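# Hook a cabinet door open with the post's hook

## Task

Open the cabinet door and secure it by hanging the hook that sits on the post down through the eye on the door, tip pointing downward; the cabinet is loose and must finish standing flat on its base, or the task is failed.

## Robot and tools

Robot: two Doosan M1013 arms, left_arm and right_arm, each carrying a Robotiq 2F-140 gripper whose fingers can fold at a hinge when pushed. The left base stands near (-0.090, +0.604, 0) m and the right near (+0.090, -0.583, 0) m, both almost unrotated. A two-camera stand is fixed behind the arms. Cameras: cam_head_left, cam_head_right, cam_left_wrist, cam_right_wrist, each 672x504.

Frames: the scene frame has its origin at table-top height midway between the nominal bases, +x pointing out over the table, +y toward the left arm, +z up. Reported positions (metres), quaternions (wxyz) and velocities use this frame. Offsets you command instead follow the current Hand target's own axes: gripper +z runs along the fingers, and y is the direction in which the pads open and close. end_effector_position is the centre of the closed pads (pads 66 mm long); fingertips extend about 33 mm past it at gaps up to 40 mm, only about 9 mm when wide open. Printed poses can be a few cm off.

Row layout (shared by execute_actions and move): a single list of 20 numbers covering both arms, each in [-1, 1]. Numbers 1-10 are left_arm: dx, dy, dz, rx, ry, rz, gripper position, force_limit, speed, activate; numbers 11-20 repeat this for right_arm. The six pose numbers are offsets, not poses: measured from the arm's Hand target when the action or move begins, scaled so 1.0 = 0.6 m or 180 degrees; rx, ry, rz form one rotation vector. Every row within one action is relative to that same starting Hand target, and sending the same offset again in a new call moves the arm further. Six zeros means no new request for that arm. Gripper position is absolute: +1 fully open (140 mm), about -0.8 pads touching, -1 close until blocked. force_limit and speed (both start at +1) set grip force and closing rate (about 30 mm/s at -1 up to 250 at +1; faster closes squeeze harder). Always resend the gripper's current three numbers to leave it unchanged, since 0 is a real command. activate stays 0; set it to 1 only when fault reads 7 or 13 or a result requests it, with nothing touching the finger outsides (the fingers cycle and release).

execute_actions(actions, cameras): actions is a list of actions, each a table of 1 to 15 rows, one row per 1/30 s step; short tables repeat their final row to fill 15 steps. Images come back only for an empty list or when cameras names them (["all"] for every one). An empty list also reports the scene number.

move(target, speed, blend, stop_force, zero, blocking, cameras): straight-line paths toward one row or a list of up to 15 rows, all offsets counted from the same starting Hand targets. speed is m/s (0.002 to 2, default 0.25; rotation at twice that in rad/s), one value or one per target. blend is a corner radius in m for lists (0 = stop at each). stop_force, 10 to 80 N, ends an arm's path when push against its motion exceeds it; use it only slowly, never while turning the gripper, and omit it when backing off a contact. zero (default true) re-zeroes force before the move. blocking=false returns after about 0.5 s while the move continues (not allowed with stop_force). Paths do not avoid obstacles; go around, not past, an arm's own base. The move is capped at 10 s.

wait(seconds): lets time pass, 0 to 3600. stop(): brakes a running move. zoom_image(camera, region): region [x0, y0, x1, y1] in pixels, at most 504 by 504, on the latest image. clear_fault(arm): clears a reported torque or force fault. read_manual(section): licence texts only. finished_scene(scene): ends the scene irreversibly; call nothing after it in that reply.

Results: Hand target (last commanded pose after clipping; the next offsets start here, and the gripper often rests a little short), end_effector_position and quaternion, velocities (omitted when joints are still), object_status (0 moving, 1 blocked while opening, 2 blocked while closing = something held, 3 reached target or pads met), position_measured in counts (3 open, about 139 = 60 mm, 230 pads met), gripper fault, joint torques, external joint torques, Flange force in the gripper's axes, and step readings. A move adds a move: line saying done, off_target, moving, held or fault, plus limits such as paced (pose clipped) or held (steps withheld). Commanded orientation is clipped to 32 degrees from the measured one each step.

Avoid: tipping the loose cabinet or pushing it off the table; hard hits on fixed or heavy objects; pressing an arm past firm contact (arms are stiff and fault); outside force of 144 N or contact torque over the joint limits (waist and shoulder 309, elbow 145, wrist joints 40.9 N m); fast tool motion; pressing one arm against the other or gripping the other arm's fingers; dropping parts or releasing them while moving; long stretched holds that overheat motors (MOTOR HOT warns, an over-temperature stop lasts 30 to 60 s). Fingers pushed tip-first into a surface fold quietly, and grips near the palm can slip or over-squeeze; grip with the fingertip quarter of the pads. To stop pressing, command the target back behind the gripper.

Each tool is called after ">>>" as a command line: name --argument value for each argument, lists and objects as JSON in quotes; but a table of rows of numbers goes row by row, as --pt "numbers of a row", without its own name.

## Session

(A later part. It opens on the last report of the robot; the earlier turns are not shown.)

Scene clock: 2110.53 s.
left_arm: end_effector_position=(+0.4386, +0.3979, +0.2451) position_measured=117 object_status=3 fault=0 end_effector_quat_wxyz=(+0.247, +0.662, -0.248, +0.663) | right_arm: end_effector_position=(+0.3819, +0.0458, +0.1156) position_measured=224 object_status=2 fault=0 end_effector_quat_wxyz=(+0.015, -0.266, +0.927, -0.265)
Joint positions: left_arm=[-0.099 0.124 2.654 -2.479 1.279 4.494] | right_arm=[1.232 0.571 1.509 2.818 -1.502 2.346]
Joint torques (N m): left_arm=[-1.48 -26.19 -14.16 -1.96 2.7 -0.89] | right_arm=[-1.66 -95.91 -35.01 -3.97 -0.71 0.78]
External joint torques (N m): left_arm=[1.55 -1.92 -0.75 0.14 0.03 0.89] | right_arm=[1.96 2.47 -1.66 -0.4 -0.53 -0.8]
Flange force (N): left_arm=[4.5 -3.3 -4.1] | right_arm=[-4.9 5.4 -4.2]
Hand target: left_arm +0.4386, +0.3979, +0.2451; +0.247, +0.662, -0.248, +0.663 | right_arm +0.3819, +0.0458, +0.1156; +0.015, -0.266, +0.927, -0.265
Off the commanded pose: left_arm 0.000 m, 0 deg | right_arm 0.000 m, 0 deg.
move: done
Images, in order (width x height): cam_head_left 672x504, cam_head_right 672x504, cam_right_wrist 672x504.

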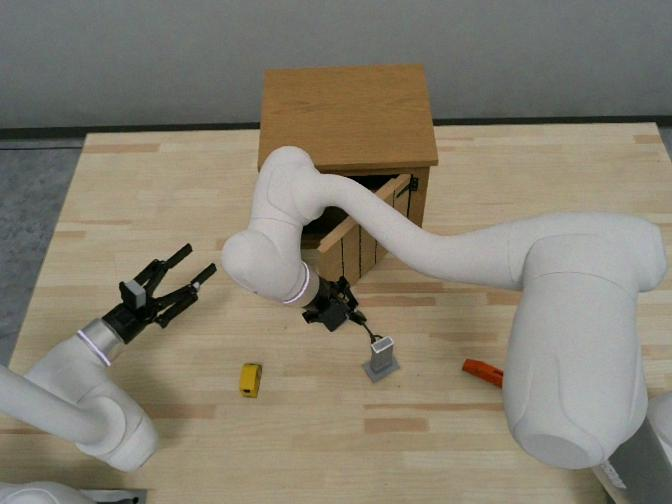

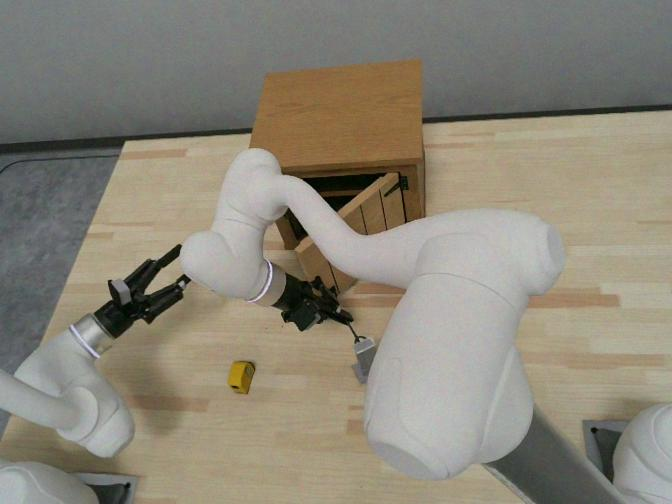

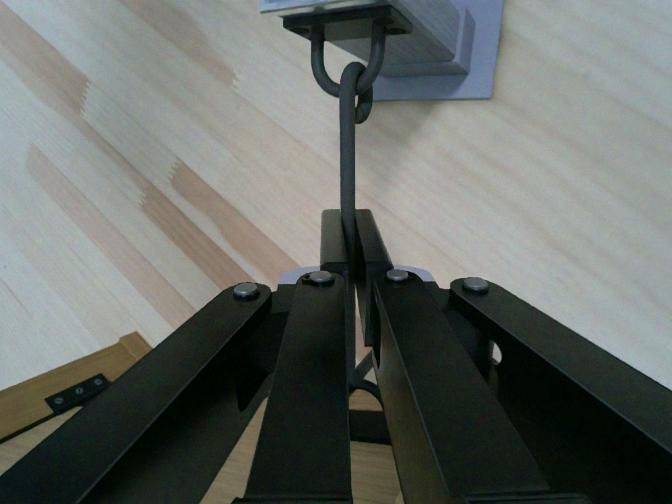

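>>> move --target '[-0.0892,-0.0308,0.0912,-0.2128,0.0159,-0.0762,-1,0,0,0,0.0126,-0.013,-0.0225,0,-0.0721,0.0418,-1,0,-1,0]' --speed 0.15

>>> move --pt "-0.0522 0 0.4788 0 0 0 -1 0 0 0 0 0 0 0 0 0 -1 0 -1 0" --pt "-0.0579 0.0178 0.4942 0 0 0 -1 0 0 0 0 0 0 0 0 0 -1 0 -1 0" --speed '[0.2,0.04]' --cameras '["cam_right_wrist","cam_head_right"]'

>>> zoom_image --camera "cam_head_right" --region '[270, 220, 380, 330]'

Scene clock: 2144.50 s.
left_arm: end_effector_position=(+0.4921, +0.3761, +0.1916) position_measured=233 object_status=3 fault=0 end_effector_quat_wxyz=(+0.532, +0.553, -0.365, +0.527) | right_arm: end_effector_position=(+0.3769, +0.0429, +0.1319) position_measured=224 object_status=2 fault=0 end_effector_quat_wxyz=(+0.137, -0.233, +0.935, -0.231)
Joint positions: left_arm=[0.102 0.566 2.224 -1.689 1.657 4.155] | right_arm=[1.301 0.48 1.629 2.666 -1.356 2.57]
Joint torques (N m): left_arm=[-1.51 -64.67 -10.22 -1.6 2.71 -0.85] | right_arm=[-5.08 -88.74 -42.45 -6.99 2.48 0.73]
External joint torques (N m): left_arm=[1.43 -2.59 -0.47 0.47 -0.08 0.86] | right_arm=[4.72 3.51 5.65 2.6 -3.46 -0.75]
Flange force (N): left_arm=[3.2 2.4 -3.0] | right_arm=[9.1 2.2 -1.3]
Hand target: left_arm +0.4921, +0.3761, +0.1916; +0.532, +0.553, -0.365, +0.527 | right_arm +0.3769, +0.0429, +0.1319; +0.137, -0.232, +0.935, -0.231
Off the commanded pose: left_arm 0.000 m, 0 deg | right_arm 0.000 m, 0 deg.
move: done

Scene clock: 2147.00 s.
left_arm: end_effector_position=(+0.5335, +0.0803, +0.1960) position_measured=233 object_status=3 fault=0 end_effector_quat_wxyz=(+0.532, +0.553, -0.365, +0.527) | right_arm: end_effector_position=(+0.3769, +0.0429, +0.1319) position_measured=224 object_status=2 fault=0 end_effector_quat_wxyz=(+0.137, -0.232, +0.935, -0.231)
Joint positions: left_arm=[-0.418 0.608 2.093 -2.17 1.441 4.144] | right_arm=[1.301 0.48 1.629 2.666 -1.356 2.57]
Joint torques (N m): left_arm=[-1.68 -72.7 -16.01 -2.16 2.58 -0.85] | right_arm=[-4.96 -88.51 -42.39 -7 2.44 0.93]
External joint torques (N m): left_arm=[1.75 -3.83 -0.44 0.14 0.03 0.86] | right_arm=[5.09 3.34 5.76 2.63 -3.43 -0.95]
Flange force (N): left_arm=[5.3 2.1 -3.2] | right_arm=[9.6 2.0 -1.4]
Hand target: left_arm +0.5335, +0.0803, +0.1960; +0.532, +0.553, -0.365, +0.527 | right_arm +0.3769, +0.0429, +0.1319; +0.137, -0.232, +0.935, -0.231
Off the commanded pose: left_arm 0.000 m, 0 deg | right_arm 0.000 m, 0 deg.
move: done
Images, in order (width x height): cam_head_right 672x504, cam_right_wrist 672x504.

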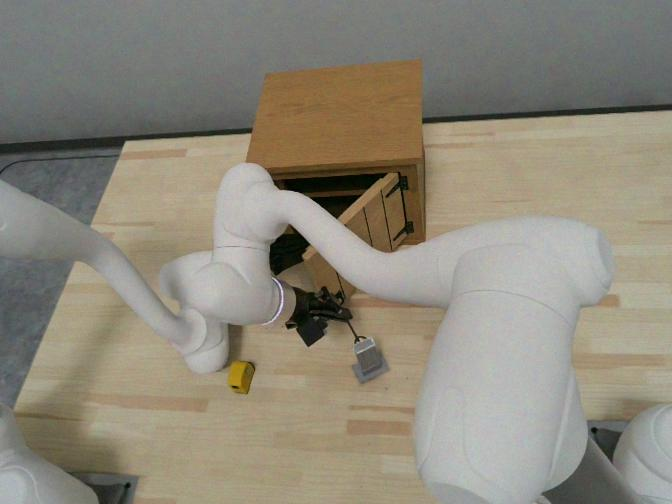

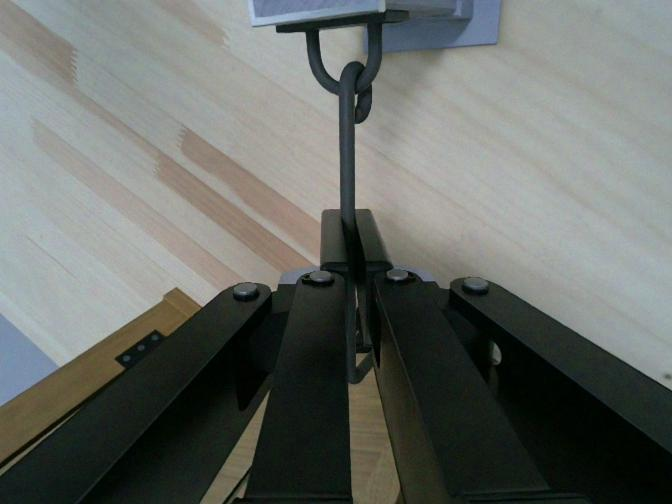

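Scaled by 4.582 from the camera's image (finer frame: 960x720).

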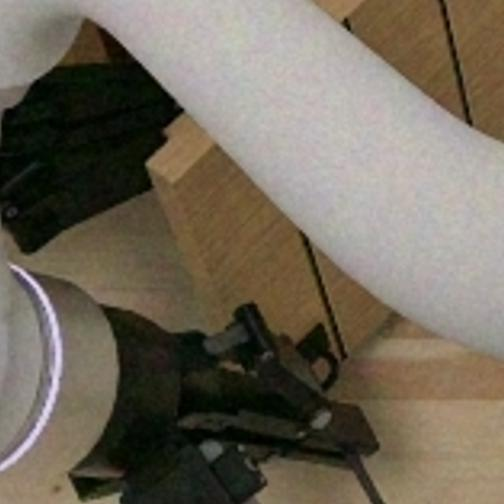

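>>> move --target '[0,0,0,0,0,0,-1,0,0,0,0,0.0066,0.0112,0,0.0336,-0.0195,-1,0,-1,0]' --speed 0.03 --cameras '["cam_right_wrist"]'

>>> zoom_image --camera "cam_right_wrist" --region '[310, 300, 410, 440]'

Scene clock: 2181.60 s.
left_arm: end_effector_position=(+0.5335, +0.0803, +0.1960) position_measured=233 object_status=3 fault=0 end_effector_quat_wxyz=(+0.532, +0.553, -0.365, +0.527) | right_arm: end_effector_position=(+0.3779, +0.0435, +0.1242) position_measured=224 object_status=2 fault=0 end_effector_quat_wxyz=(+0.080, -0.248, +0.933, -0.247)
Joint positions: left_arm=[-0.418 0.608 2.093 -2.17 1.441 4.144] | right_arm=[1.269 0.518 1.576 2.743 -1.419 2.462]
Joint torques (N m): left_arm=[-1.29 -73.04 -15.84 -2.2 2.52 -0.85] | right_arm=[-2.81 -91.97 -34.77 -4.35 -1.73 0.65]
External joint torques (N m): left_arm=[1.31 -3.73 -0.8 0.15 0.1 0.86] | right_arm=[2.89 2.57 -2.4 -0.1 0.65 -0.67]
Flange force (N): left_arm=[5.1 1.8 -2.3] | right_arm=[-4.4 7.5 -3.3]
Hand target: left_arm +0.5335, +0.0803, +0.1960; +0.532, +0.553, -0.365, +0.527 | right_arm +0.3779, +0.0435, +0.1242; +0.080, -0.248, +0.933, -0.248
Off the commanded pose: left_arm 0.000 m, 0 deg | right_arm 0.000 m, 0 deg.
move: done

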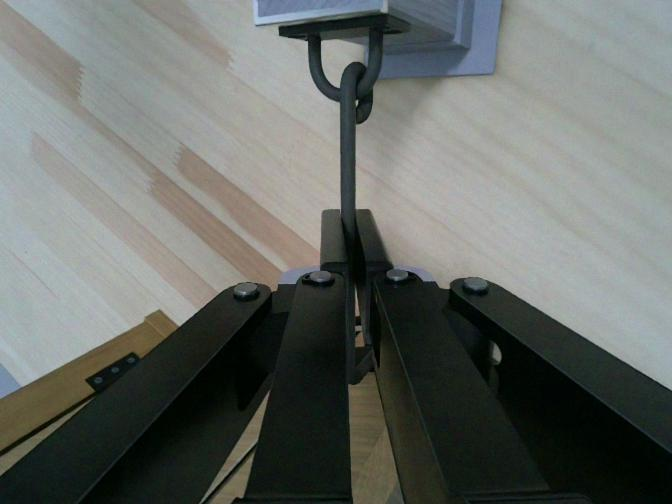

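Scaled by 3.600 from the camera's image (finer frame: 960x720).

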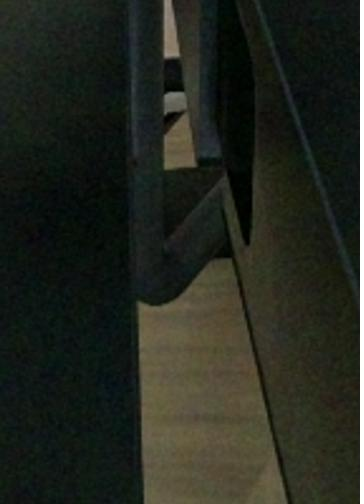

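>>> move --target '[0,0,0,0,0,0,-1,0,0,0,-0.0006,0.0037,0.0065,0,0.0192,-0.0111,-1,0,-1,0]' --speed 0.025 --cameras '["cam_right_wrist"]'

>>> zoom_image --camera "cam_right_wrist" --region '[310, 300, 410, 440]'

Scene clock: 2206.23 s.
left_arm: end_effector_position=(+0.5335, +0.0803, +0.1960) position_measured=233 object_status=3 fault=0 end_effector_quat_wxyz=(+0.532, +0.553, -0.365, +0.527) | right_arm: end_effector_position=(+0.3783, +0.0437, +0.1197) position_measured=224 object_status=2 fault=0 end_effector_quat_wxyz=(+0.048, -0.257, +0.931, -0.256)
Joint positions: left_arm=[-0.418 0.608 2.093 -2.17 1.441 4.144] | right_arm=[1.252 0.542 1.546 2.782 -1.458 2.404]
Joint torques (N m): left_arm=[-0.97 -73.31 -15.7 -2.19 2.53 -0.85] | right_arm=[-1.88 -61.49 -16.92 0.59 3.53 -0.08]
External joint torques (N m): left_arm=[0.83 -3.26 -0.77 0.15 0.08 0.86] | right_arm=[1.74 -29.44 -19.83 -4.98 -4.68 0.05]
Flange force (N): left_arm=[4.2 1.8 -1.6] | right_arm=[-3.3 -16.2 -42.2]
Hand target: left_arm +0.5335, +0.0803, +0.1960; +0.532, +0.553, -0.365, +0.527 | right_arm +0.3783, +0.0437, +0.1197; +0.048, -0.257, +0.931, -0.256
Off the commanded pose: left_arm 0.000 m, 0 deg | right_arm 0.000 m, 0 deg.
move: done

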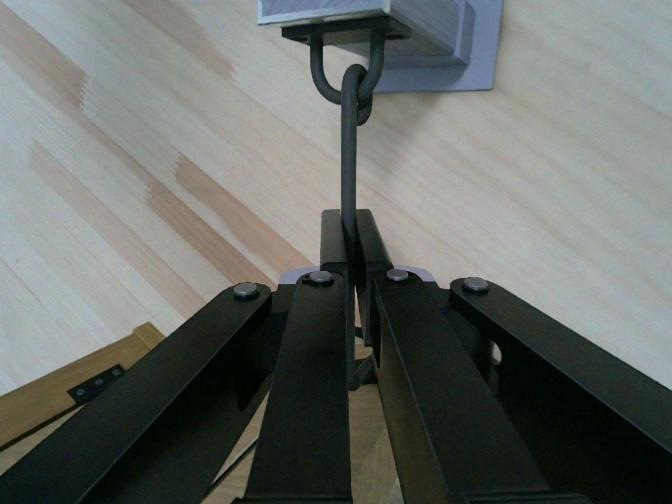

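Scaled by 3.600 from the camera's image (finer frame: 960x720).

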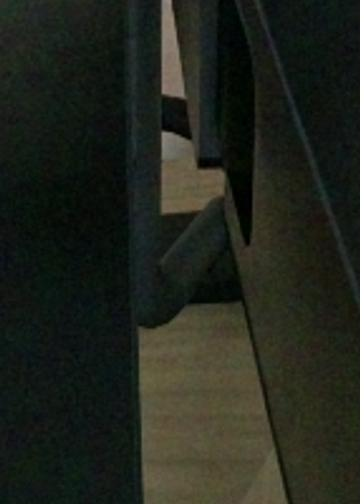

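>>> move --pt "0 0 0 0 0 0 -1 0 0 0 0.0018 -0.0037 -0.0065 0 -0.0192 0.0111 -1 0 -1 0" --pt "0 0 0 0 0 0 -1 0 0 0 0.0101 -0.0037 -0.0065 0 -0.0192 0.0111 -1 0 -1 0" --speed 0.025

>>> move --target '[0,0,0,0,0,0,-1,0,0,0,-0.0021,0.0037,0.0065,0,0.0192,-0.0111,-1,0,-1,0]' --speed 0.025 --cameras '["cam_right_wrist"]'

>>> zoom_image --camera "cam_right_wrist" --region '[310, 300, 410, 440]'

Scene clock: 2226.83 s.
left_arm: end_effector_position=(+0.5335, +0.0803, +0.1960) position_measured=233 object_status=3 fault=0 end_effector_quat_wxyz=(+0.532, +0.553, -0.365, +0.527) | right_arm: end_effector_position=(+0.3734, +0.0409, +0.1245) position_measured=224 object_status=2 fault=0 end_effector_quat_wxyz=(+0.080, -0.248, +0.933, -0.247)
Joint positions: left_arm=[-0.418 0.608 2.093 -2.17 1.441 4.144] | right_arm=[1.274 0.513 1.584 2.744 -1.418 2.466]
Joint torques (N m): left_arm=[-1.36 -73.04 -15.77 -2.23 2.53 -0.87] | right_arm=[13.73 -81.85 -11 8.06 -11.39 0.52]
External joint torques (N m): left_arm=[1.4 -3.63 -0.9 0.18 0.09 0.88] | right_arm=[-14.19 -6.67 -25.99 -12.52 10.32 -0.54]
Flange force (N): left_arm=[5.0 1.4 -2.4] | right_arm=[-48.7 3.1 -10.9]
Hand target: left_arm +0.5335, +0.0803, +0.1960; +0.532, +0.553, -0.365, +0.527 | right_arm +0.3732, +0.0408, +0.1245; +0.080, -0.248, +0.933, -0.248
Off the commanded pose: left_arm 0.000 m, 0 deg | right_arm 0.000 m, 0 deg.
move: done

Scene clock: 2228.53 s.
left_arm: end_effector_position=(+0.5335, +0.0803, +0.1960) position_measured=233 object_status=3 fault=0 end_effector_quat_wxyz=(+0.532, +0.553, -0.365, +0.527) | right_arm: end_effector_position=(+0.3744, +0.0415, +0.1201) position_measured=224 object_status=2 fault=0 end_effector_quat_wxyz=(+0.048, -0.257, +0.931, -0.256)
Joint positions: left_arm=[-0.418 0.608 2.093 -2.17 1.441 4.144] | right_arm=[1.256 0.538 1.553 2.784 -1.457 2.408]
Joint torques (N m): left_arm=[-1.36 -73.37 -15.74 -2.22 2.5 -0.85] | right_arm=[12.43 -68.08 -7.38 8.8 -5.75 0.76]
External joint torques (N m): left_arm=[1.3 -3.18 -0.81 0.18 0.11 0.86] | right_arm=[-12.02 -22.27 -29.16 -13.16 4.58 -0.78]
Flange force (N): left_arm=[4.2 1.2 -2.2] | right_arm=[-37.7 -13.0 -31.7]
Hand target: left_arm +0.5335, +0.0803, +0.1960; +0.532, +0.553, -0.365, +0.527 | right_arm +0.3745, +0.0415, +0.1200; +0.048, -0.257, +0.931, -0.256
Off the commanded pose: left_arm 0.000 m, 0 deg | right_arm 0.000 m, 0 deg.
move: done

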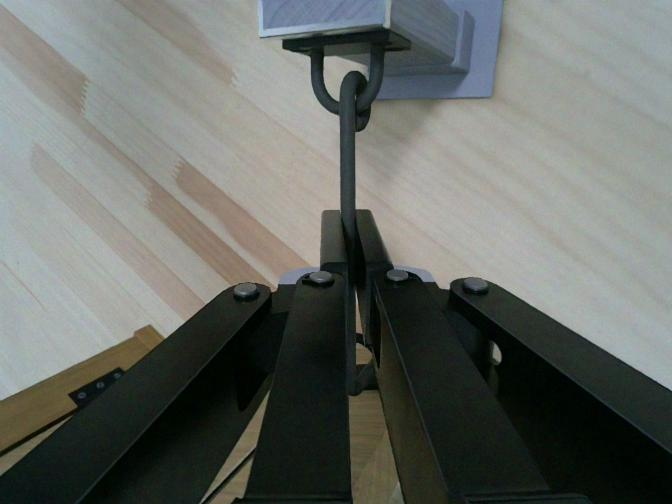

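Scaled by 3.600 from the camera's image (finer frame: 960x720).

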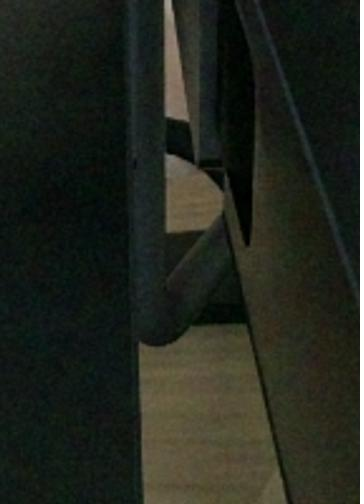

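>>> move --target '[0,0,0,0,0,0,-1,0,0,0,-0.0029,-0.0049,-0.008,0,-0.024,0.0139,-1,0,-1,0]' --speed 0.04

>>> move --target '[0,0,0,0,0,0,-1,0,0,0,-0.0014,-0.008,0.0046,0.0017,0.0139,0.024,-1,0,-1,0]' --speed 0.04 --cameras '["cam_right_wrist"]'

>>> zoom_image --camera "cam_right_wrist" --region '[310, 300, 410, 440]'

Scene clock: 2257.33 s.
left_arm: end_effector_position=(+0.5335, +0.0803, +0.1960) position_measured=233 object_status=3 fault=0 end_effector_quat_wxyz=(+0.532, +0.553, -0.365, +0.527) | right_arm: end_effector_position=(+0.3762, +0.0424, +0.1256) position_measured=224 object_status=2 fault=0 end_effector_quat_wxyz=(+0.088, -0.246, +0.933, -0.245)
Joint positions: left_arm=[-0.418 0.608 2.093 -2.17 1.441 4.144] | right_arm=[1.275 0.51 1.586 2.733 -1.409 2.478]
Joint torques (N m): left_arm=[-1.6 -73.3 -15.82 -2.21 2.57 -0.88] | right_arm=[-2.33 -91.02 -35.42 -4.29 -1.54 0.5]
External joint torques (N m): left_arm=[1.47 -3.22 -0.83 0.16 0.04 0.89] | right_arm=[2.05 2.98 -1.41 -0.12 0.48 -0.53]
Flange force (N): left_arm=[4.3 1.1 -2.4] | right_arm=[-3.7 6.5 -1.6]
Hand target: left_arm +0.5335, +0.0803, +0.1960; +0.532, +0.553, -0.365, +0.527 | right_arm +0.3762, +0.0424, +0.1256; +0.088, -0.246, +0.933, -0.245
Off the commanded pose: left_arm 0.000 m, 0 deg | right_arm 0.000 m, 0 deg.
move: done

Scene clock: 2258.73 s.
left_arm: end_effector_position=(+0.5335, +0.0803, +0.1960) position_measured=233 object_status=3 fault=0 end_effector_quat_wxyz=(+0.532, +0.553, -0.365, +0.527) | right_arm: end_effector_position=(+0.3797, +0.0380, +0.1256) position_measured=224 object_status=2 fault=0 end_effector_quat_wxyz=(+0.078, -0.205, +0.943, -0.250)
Joint positions: left_arm=[-0.418 0.608 2.093 -2.17 1.441 4.144] | right_arm=[1.258 0.521 1.569 2.759 -1.439 2.532]
Joint torques (N m): left_arm=[-1.39 -73.21 -15.76 -2.19 2.55 -0.88] | right_arm=[-2.12 -92.11 -35.27 -4.36 -1.53 0.46]
External joint torques (N m): left_arm=[1.43 -3.51 -0.84 0.14 0.07 0.89] | right_arm=[1.97 3.25 -1.4 -0.03 0.41 -0.49]
Flange force (N): left_arm=[4.7 1.4 -2.4] | right_arm=[-3.5 7.1 -1.8]
Hand target: left_arm +0.5335, +0.0803, +0.1960; +0.532, +0.553, -0.365, +0.527 | right_arm +0.3797, +0.0380, +0.1256; +0.078, -0.205, +0.943, -0.250
Off the commanded pose: left_arm 0.000 m, 0 deg | right_arm 0.000 m, 0 deg.
move: done

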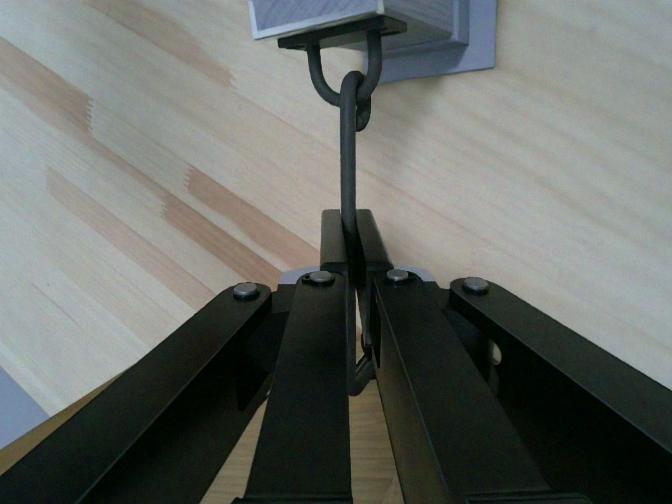

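Scaled by 3.600 from the camera's image (finer frame: 960x720).

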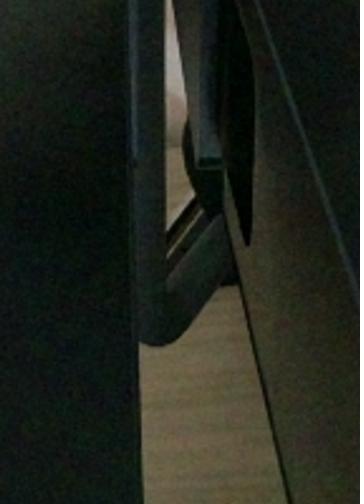

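>>> move --target '[0,0,0,0,0,0,-1,0,0,0,0.002,0.005,0.0053,-0.0004,0.0155,-0.0174,-1,0,-1,0]' --speed 0.025 --cameras '["cam_right_wrist"]'

>>> zoom_image --camera "cam_right_wrist" --region '[310, 300, 410, 440]'

Scene clock: 2271.57 s.
left_arm: end_effector_position=(+0.5335, +0.0803, +0.1960) position_measured=233 object_status=3 fault=0 end_effector_quat_wxyz=(+0.532, +0.553, -0.365, +0.527) | right_arm: end_effector_position=(+0.3784, +0.0385, +0.1213) position_measured=224 object_status=2 fault=0 end_effector_quat_wxyz=(+0.048, -0.225, +0.939, -0.256)
Joint positions: left_arm=[-0.418 0.608 2.093 -2.17 1.441 4.144] | right_arm=[1.245 0.539 1.548 2.793 -1.467 2.461]
Joint torques (N m): left_arm=[-1.11 -73.29 -15.77 -2.2 2.54 -0.93] | right_arm=[-2.26 -93.49 -35.54 -4.35 -1.54 0.46]
External joint torques (N m): left_arm=[1.19 -3.53 -0.84 0.15 0.08 0.94] | right_arm=[1.53 2.88 -1.29 -0.05 0.37 -0.48]
Flange force (N): left_arm=[4.6 1.7 -2.1] | right_arm=[-3.8 5.9 -1.7]
Hand target: left_arm +0.5335, +0.0803, +0.1960; +0.532, +0.553, -0.365, +0.527 | right_arm +0.3784, +0.0385, +0.1213; +0.048, -0.225, +0.939, -0.256
Off the commanded pose: left_arm 0.000 m, 0 deg | right_arm 0.000 m, 0 deg.
move: done

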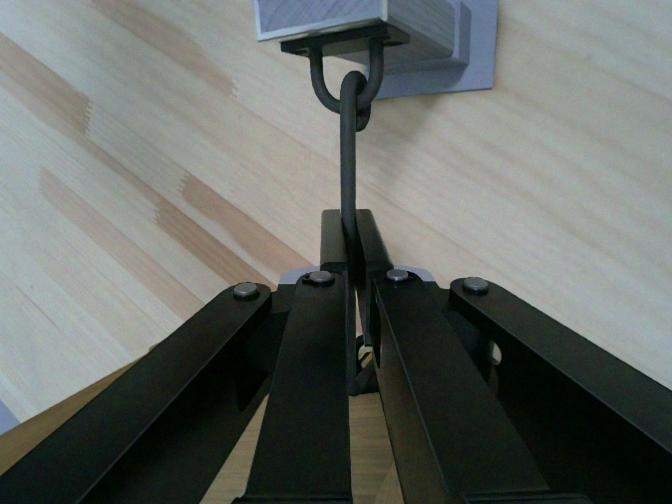

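Scaled by 3.600 from the camera's image (finer frame: 960x720).

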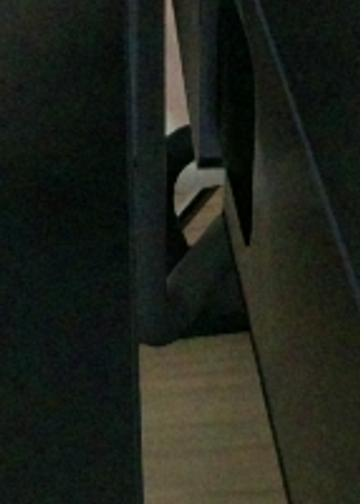

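>>> move --target '[0,0,0,0,0,0,-1,0,0,0,-0.0006,0.0037,0.0065,0,0.0192,-0.0111,-1,0,-1,0]' --speed 0.025 --cameras '["cam_right_wrist"]'

>>> zoom_image --camera "cam_right_wrist" --region '[310, 300, 410, 440]'

Scene clock: 2283.77 s.
left_arm: end_effector_position=(+0.5335, +0.0803, +0.1960) position_measured=233 object_status=3 fault=0 end_effector_quat_wxyz=(+0.532, +0.553, -0.365, +0.527) | right_arm: end_effector_position=(+0.3787, +0.0386, +0.1168) position_measured=224 object_status=2 fault=0 end_effector_quat_wxyz=(+0.015, -0.233, +0.936, -0.263)
Joint positions: left_arm=[-0.418 0.608 2.093 -2.17 1.441 4.144] | right_arm=[1.227 0.563 1.52 2.832 -1.505 2.406]
Joint torques (N m): left_arm=[-1.6 -73.12 -15.73 -2.19 2.58 -0.91] | right_arm=[8.99 -88.73 -21.12 3.16 -6.59 0.91]
External joint torques (N m): left_arm=[1.71 -3.56 -0.94 0.13 0.03 0.91] | right_arm=[-9.2 -4.18 -15.59 -7.52 5.33 -0.93]
Flange force (N): left_arm=[4.9 1.1 -2.6] | right_arm=[-29.7 0.3 -11.7]
Hand target: left_arm +0.5335, +0.0803, +0.1960; +0.532, +0.553, -0.365, +0.527 | right_arm +0.3786, +0.0385, +0.1168; +0.015, -0.233, +0.936, -0.263
Off the commanded pose: left_arm 0.000 m, 0 deg | right_arm 0.000 m, 0 deg.
move: done

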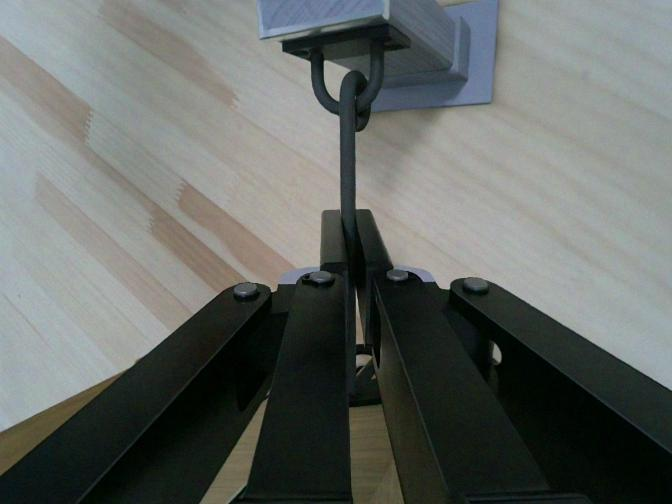

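Scaled by 3.600 from the camera's image (finer frame: 960x720).

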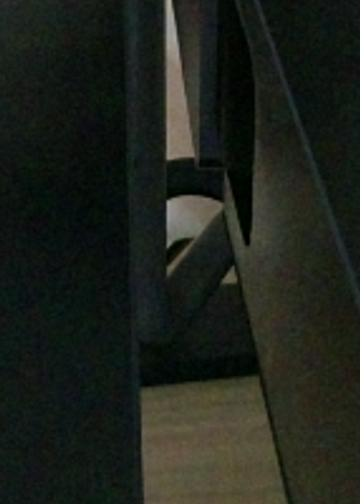

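>>> move --target '[0,0,0,0,0,0,-1,0,0,0,-0.004,0.0028,0.0049,0,0.0144,-0.0083,-1,0,-1,0]' --speed 0.025 --cameras '["cam_right_wrist"]'

>>> zoom_image --camera "cam_right_wrist" --region '[310, 300, 410, 440]'

Scene clock: 2294.80 s.
left_arm: end_effector_position=(+0.5335, +0.0803, +0.1960) position_measured=233 object_status=3 fault=0 end_effector_quat_wxyz=(+0.532, +0.553, -0.365, +0.527) | right_arm: end_effector_position=(+0.3805, +0.0394, +0.1132) position_measured=224 object_status=2 fault=0 end_effector_quat_wxyz=(-0.009, -0.239, +0.933, -0.269)
Joint positions: left_arm=[-0.418 0.608 2.093 -2.17 1.441 4.144] | right_arm=[1.213 0.584 1.496 2.859 -1.536 2.365]
Joint torques (N m): left_arm=[-1.01 -73.13 -15.73 -2.18 2.57 -0.84] | right_arm=[-2.95 -93.62 -34.35 -4.23 -0.47 0.7]
External joint torques (N m): left_arm=[1.02 -3.41 -0.92 0.13 0.04 0.85] | right_arm=[2.65 -0.87 -2.08 -0.08 -0.86 -0.73]
Flange force (N): left_arm=[4.5 1.5 -1.7] | right_arm=[-1.0 2.7 -6.1]
Hand target: left_arm +0.5335, +0.0803, +0.1960; +0.532, +0.553, -0.365, +0.527 | right_arm +0.3805, +0.0394, +0.1132; -0.009, -0.240, +0.933, -0.269
Off the commanded pose: left_arm 0.000 m, 0 deg | right_arm 0.000 m, 0 deg.
move: done

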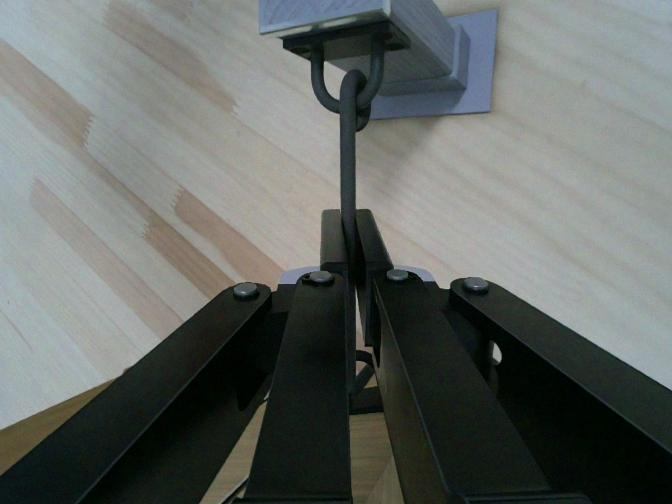

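Scaled by 3.600 from the camera's image (finer frame: 960x720).

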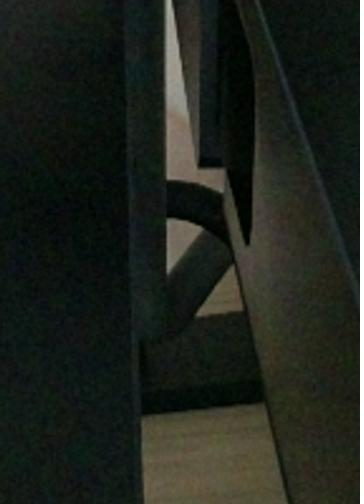

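>>> move --target '[0,0,0,0,0,0,-1,0,0,0,-0.001,0.0018,0.0033,0,0.0096,-0.0056,-1,0,-1,0]' --speed 0.02 --cameras '["cam_head_left","cam_head_right"]'

>>> zoom_image --camera "cam_head_left" --region '[320, 270, 380, 330]'

Scene clock: 2302.30 s.
left_arm: end_effector_position=(+0.5335, +0.0803, +0.1960) position_measured=233 object_status=3 fault=0 end_effector_quat_wxyz=(+0.532, +0.553, -0.365, +0.527) | right_arm: end_effector_position=(+0.3808, +0.0395, +0.1109) position_measured=224 object_status=2 fault=0 end_effector_quat_wxyz=(-0.026, -0.244, +0.931, -0.272)
Joint positions: left_arm=[-0.418 0.608 2.093 -2.17 1.441 4.144] | right_arm=[1.204 0.597 1.481 2.876 -1.556 2.34]
Joint torques (N m): left_arm=[-1.33 -72.93 -15.7 -2.21 2.57 -0.88] | right_arm=[-1 -93.96 -32.13 -3.02 -1.4 0.83]
External joint torques (N m): left_arm=[1.41 -3.69 -0.77 0.19 0.04 0.89] | right_arm=[1.06 -2.13 -4.58 -1.32 0.03 -0.85]
Flange force (N): left_arm=[5.1 1.7 -2.5] | right_arm=[-5.1 1.8 -8.2]
Hand target: left_arm +0.5335, +0.0803, +0.1960; +0.532, +0.553, -0.365, +0.527 | right_arm +0.3808, +0.0395, +0.1109; -0.026, -0.244, +0.931, -0.272
Off the commanded pose: left_arm 0.000 m, 0 deg | right_arm 0.000 m, 0 deg.
move: done

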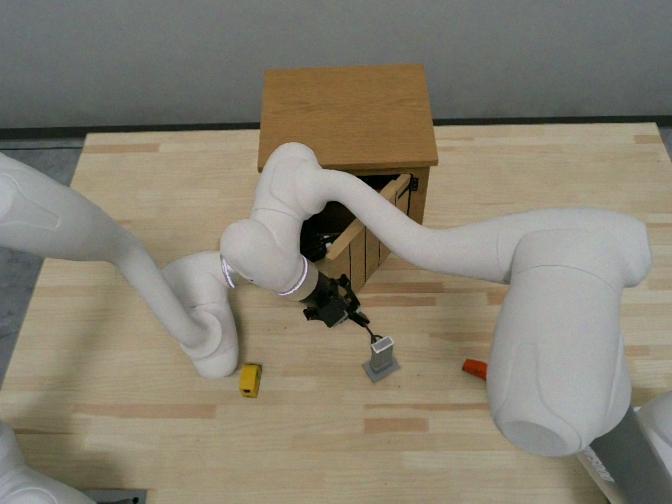

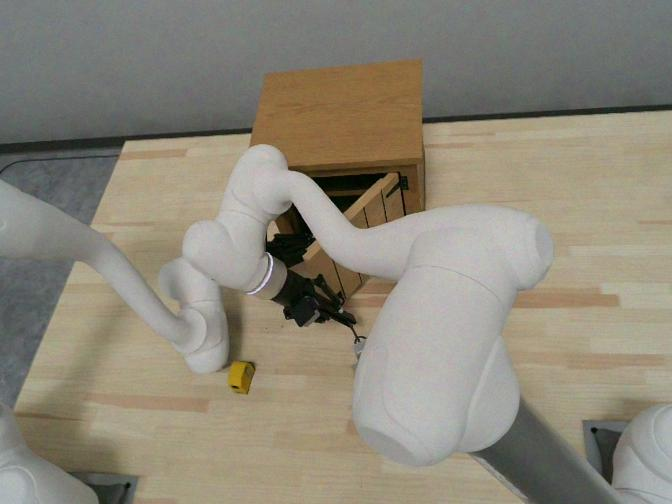

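Scaled by 8.400 from the camera's image (finer frame: 960x720).

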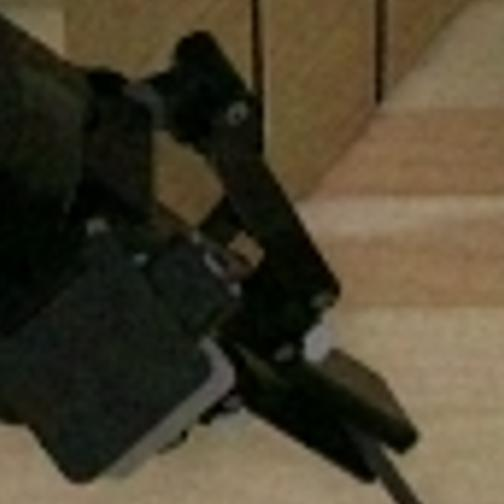

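>>> move --target '[0,0,0,0,0,0,-1,0,0,0,0,0,0,0,0,0,-0.1,0,-1,0]' --cameras '["cam_right_wrist"]'

>>> zoom_image --camera "cam_right_wrist" --region '[250, 260, 450, 460]'

Scene clock: 2313.70 s.
left_arm: end_effector_position=(+0.5335, +0.0803, +0.1960) position_measured=233 object_status=3 fault=0 end_effector_quat_wxyz=(+0.532, +0.553, -0.365, +0.527) | right_arm: end_effector_position=(+0.3808, +0.0395, +0.1109) position_measured=141 object_status=0 fault=0 end_effector_quat_wxyz=(-0.026, -0.244, +0.931, -0.272)
Joint positions: left_arm=[-0.418 0.608 2.093 -2.17 1.441 4.144] | right_arm=[1.204 0.597 1.481 2.876 -1.556 2.34]
Joint torques (N m): left_arm=[-1.15 -73.1 -15.68 -2.22 2.57 -0.88] | right_arm=[-2.07 -98.32 -34.91 -4.14 -1.81 0.56]
External joint torques (N m): left_arm=[1.14 -3.73 -0.91 0.18 0.05 0.88] | right_arm=[1.95 2.61 -1.7 -0.17 0.45 -0.58]
Flange force (N): left_arm=[5.0 1.8 -2.0] | right_arm=[-4.4 5.8 -2.8]
Hand target: left_arm +0.5335, +0.0803, +0.1960; +0.532, +0.553, -0.365, +0.527 | right_arm +0.3808, +0.0395, +0.1109; -0.026, -0.244, +0.931, -0.272
Off the commanded pose: left_arm 0.000 m, 0 deg | right_arm 0.000 m, 0 deg.
move: done

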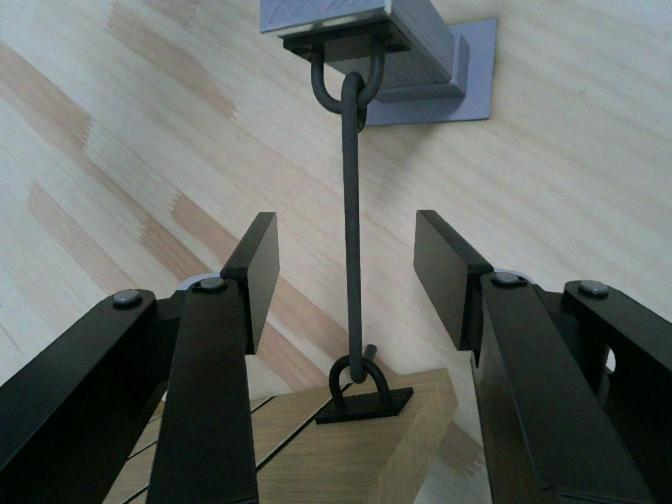

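Scaled by 2.520 from the camera's image (finer frame: 960x720).

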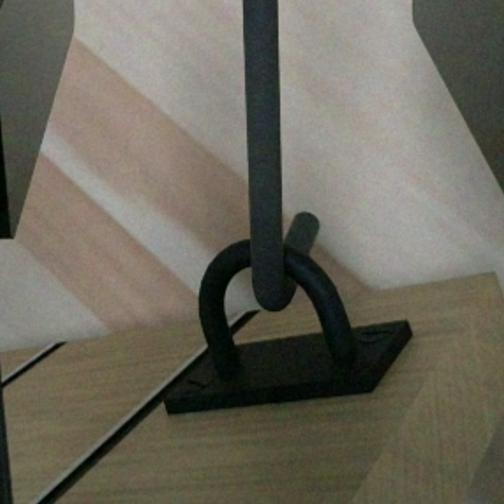

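>>> move --pt "0.0078 -0.0246 -0.0212 0 0 0 -1 0 0 0 0 0 -0.1 0 0 0 -0.1 0 -1 0" --pt "0.06 -0.0246 -0.5 0 0 0 -1 0 0 0 0 0 -0.3 0 0 0 -0.1 0 -1 0" --speed '[0.08,0.2]' --cameras '["cam_head_left","cam_right_wrist","cam_head_right"]'

>>> zoom_image --camera "cam_right_wrist" --region '[250, 160, 450, 360]'

Scene clock: 2329.93 s.
left_arm: end_effector_position=(+0.4956, +0.3803, +0.1916) position_measured=233 object_status=3 fault=0 end_effector_quat_wxyz=(+0.532, +0.553, -0.365, +0.527) | right_arm: end_effector_position=(+0.3656, +0.1330, +0.2640) position_measured=141 object_status=3 fault=0 end_effector_quat_wxyz=(-0.026, -0.244, +0.931, -0.272)
Joint positions: left_arm=[0.109 0.569 2.216 -1.683 1.659 4.149] | right_arm=[1.256 0.644 1.109 2.888 -1.883 2.303]
Joint torques (N m): left_arm=[-2.91 -62.83 -10.21 -1.06 2.45 -0.84] | right_arm=[-2.13 -106.31 -39.05 -4.71 -1.73 0.56]
External joint torques (N m): left_arm=[2.87 -4.7 -0.91 -0.09 0.16 0.85] | right_arm=[1.96 2.55 -1.63 -0.07 0.39 -0.58]
Flange force (N): left_arm=[7.2 3.8 -4.4] | right_arm=[-4.9 5.8 -5.4]
Hand target: left_arm +0.4956, +0.3804, +0.1915; +0.532, +0.553, -0.365, +0.527 | right_arm +0.3656, +0.1330, +0.2640; -0.026, -0.244, +0.931, -0.272
Off the commanded pose: left_arm 0.000 m, 0 deg | right_arm 0.000 m, 0 deg.
move: done
Images, in order (width x height): cam_head_left 672x504, cam_head_right 672x504, cam_right_wrist 672x504.

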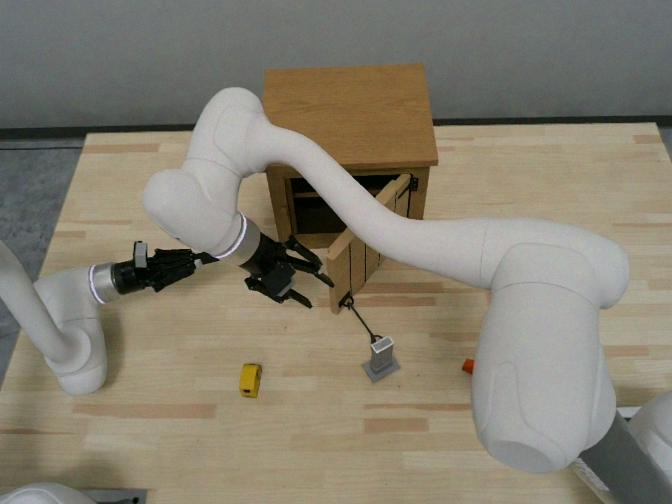

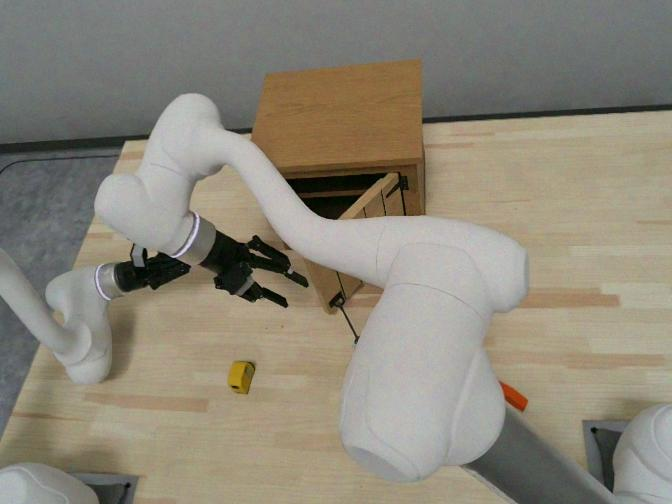

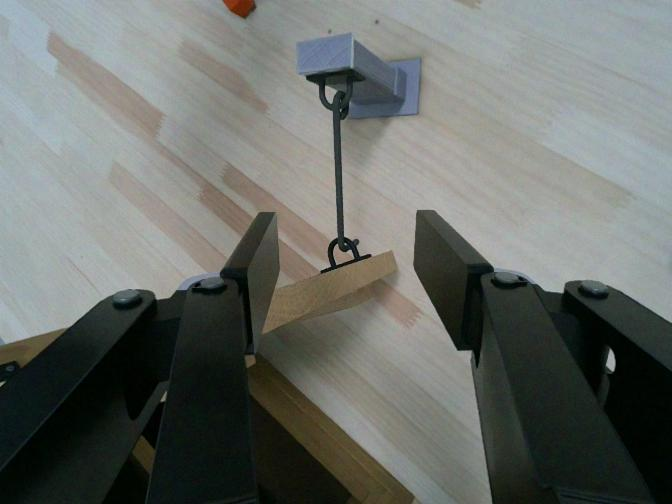

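Scaled by 2.520 from the camera's image (finer frame: 960x720).

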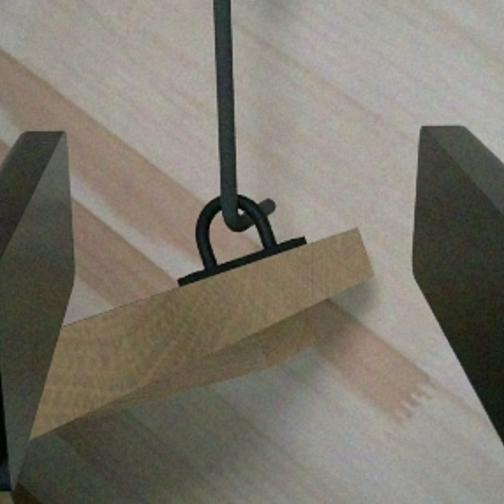

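Hooked; everything clear.

>>> finished_scene --scene 2

The scene is finished: the task was done.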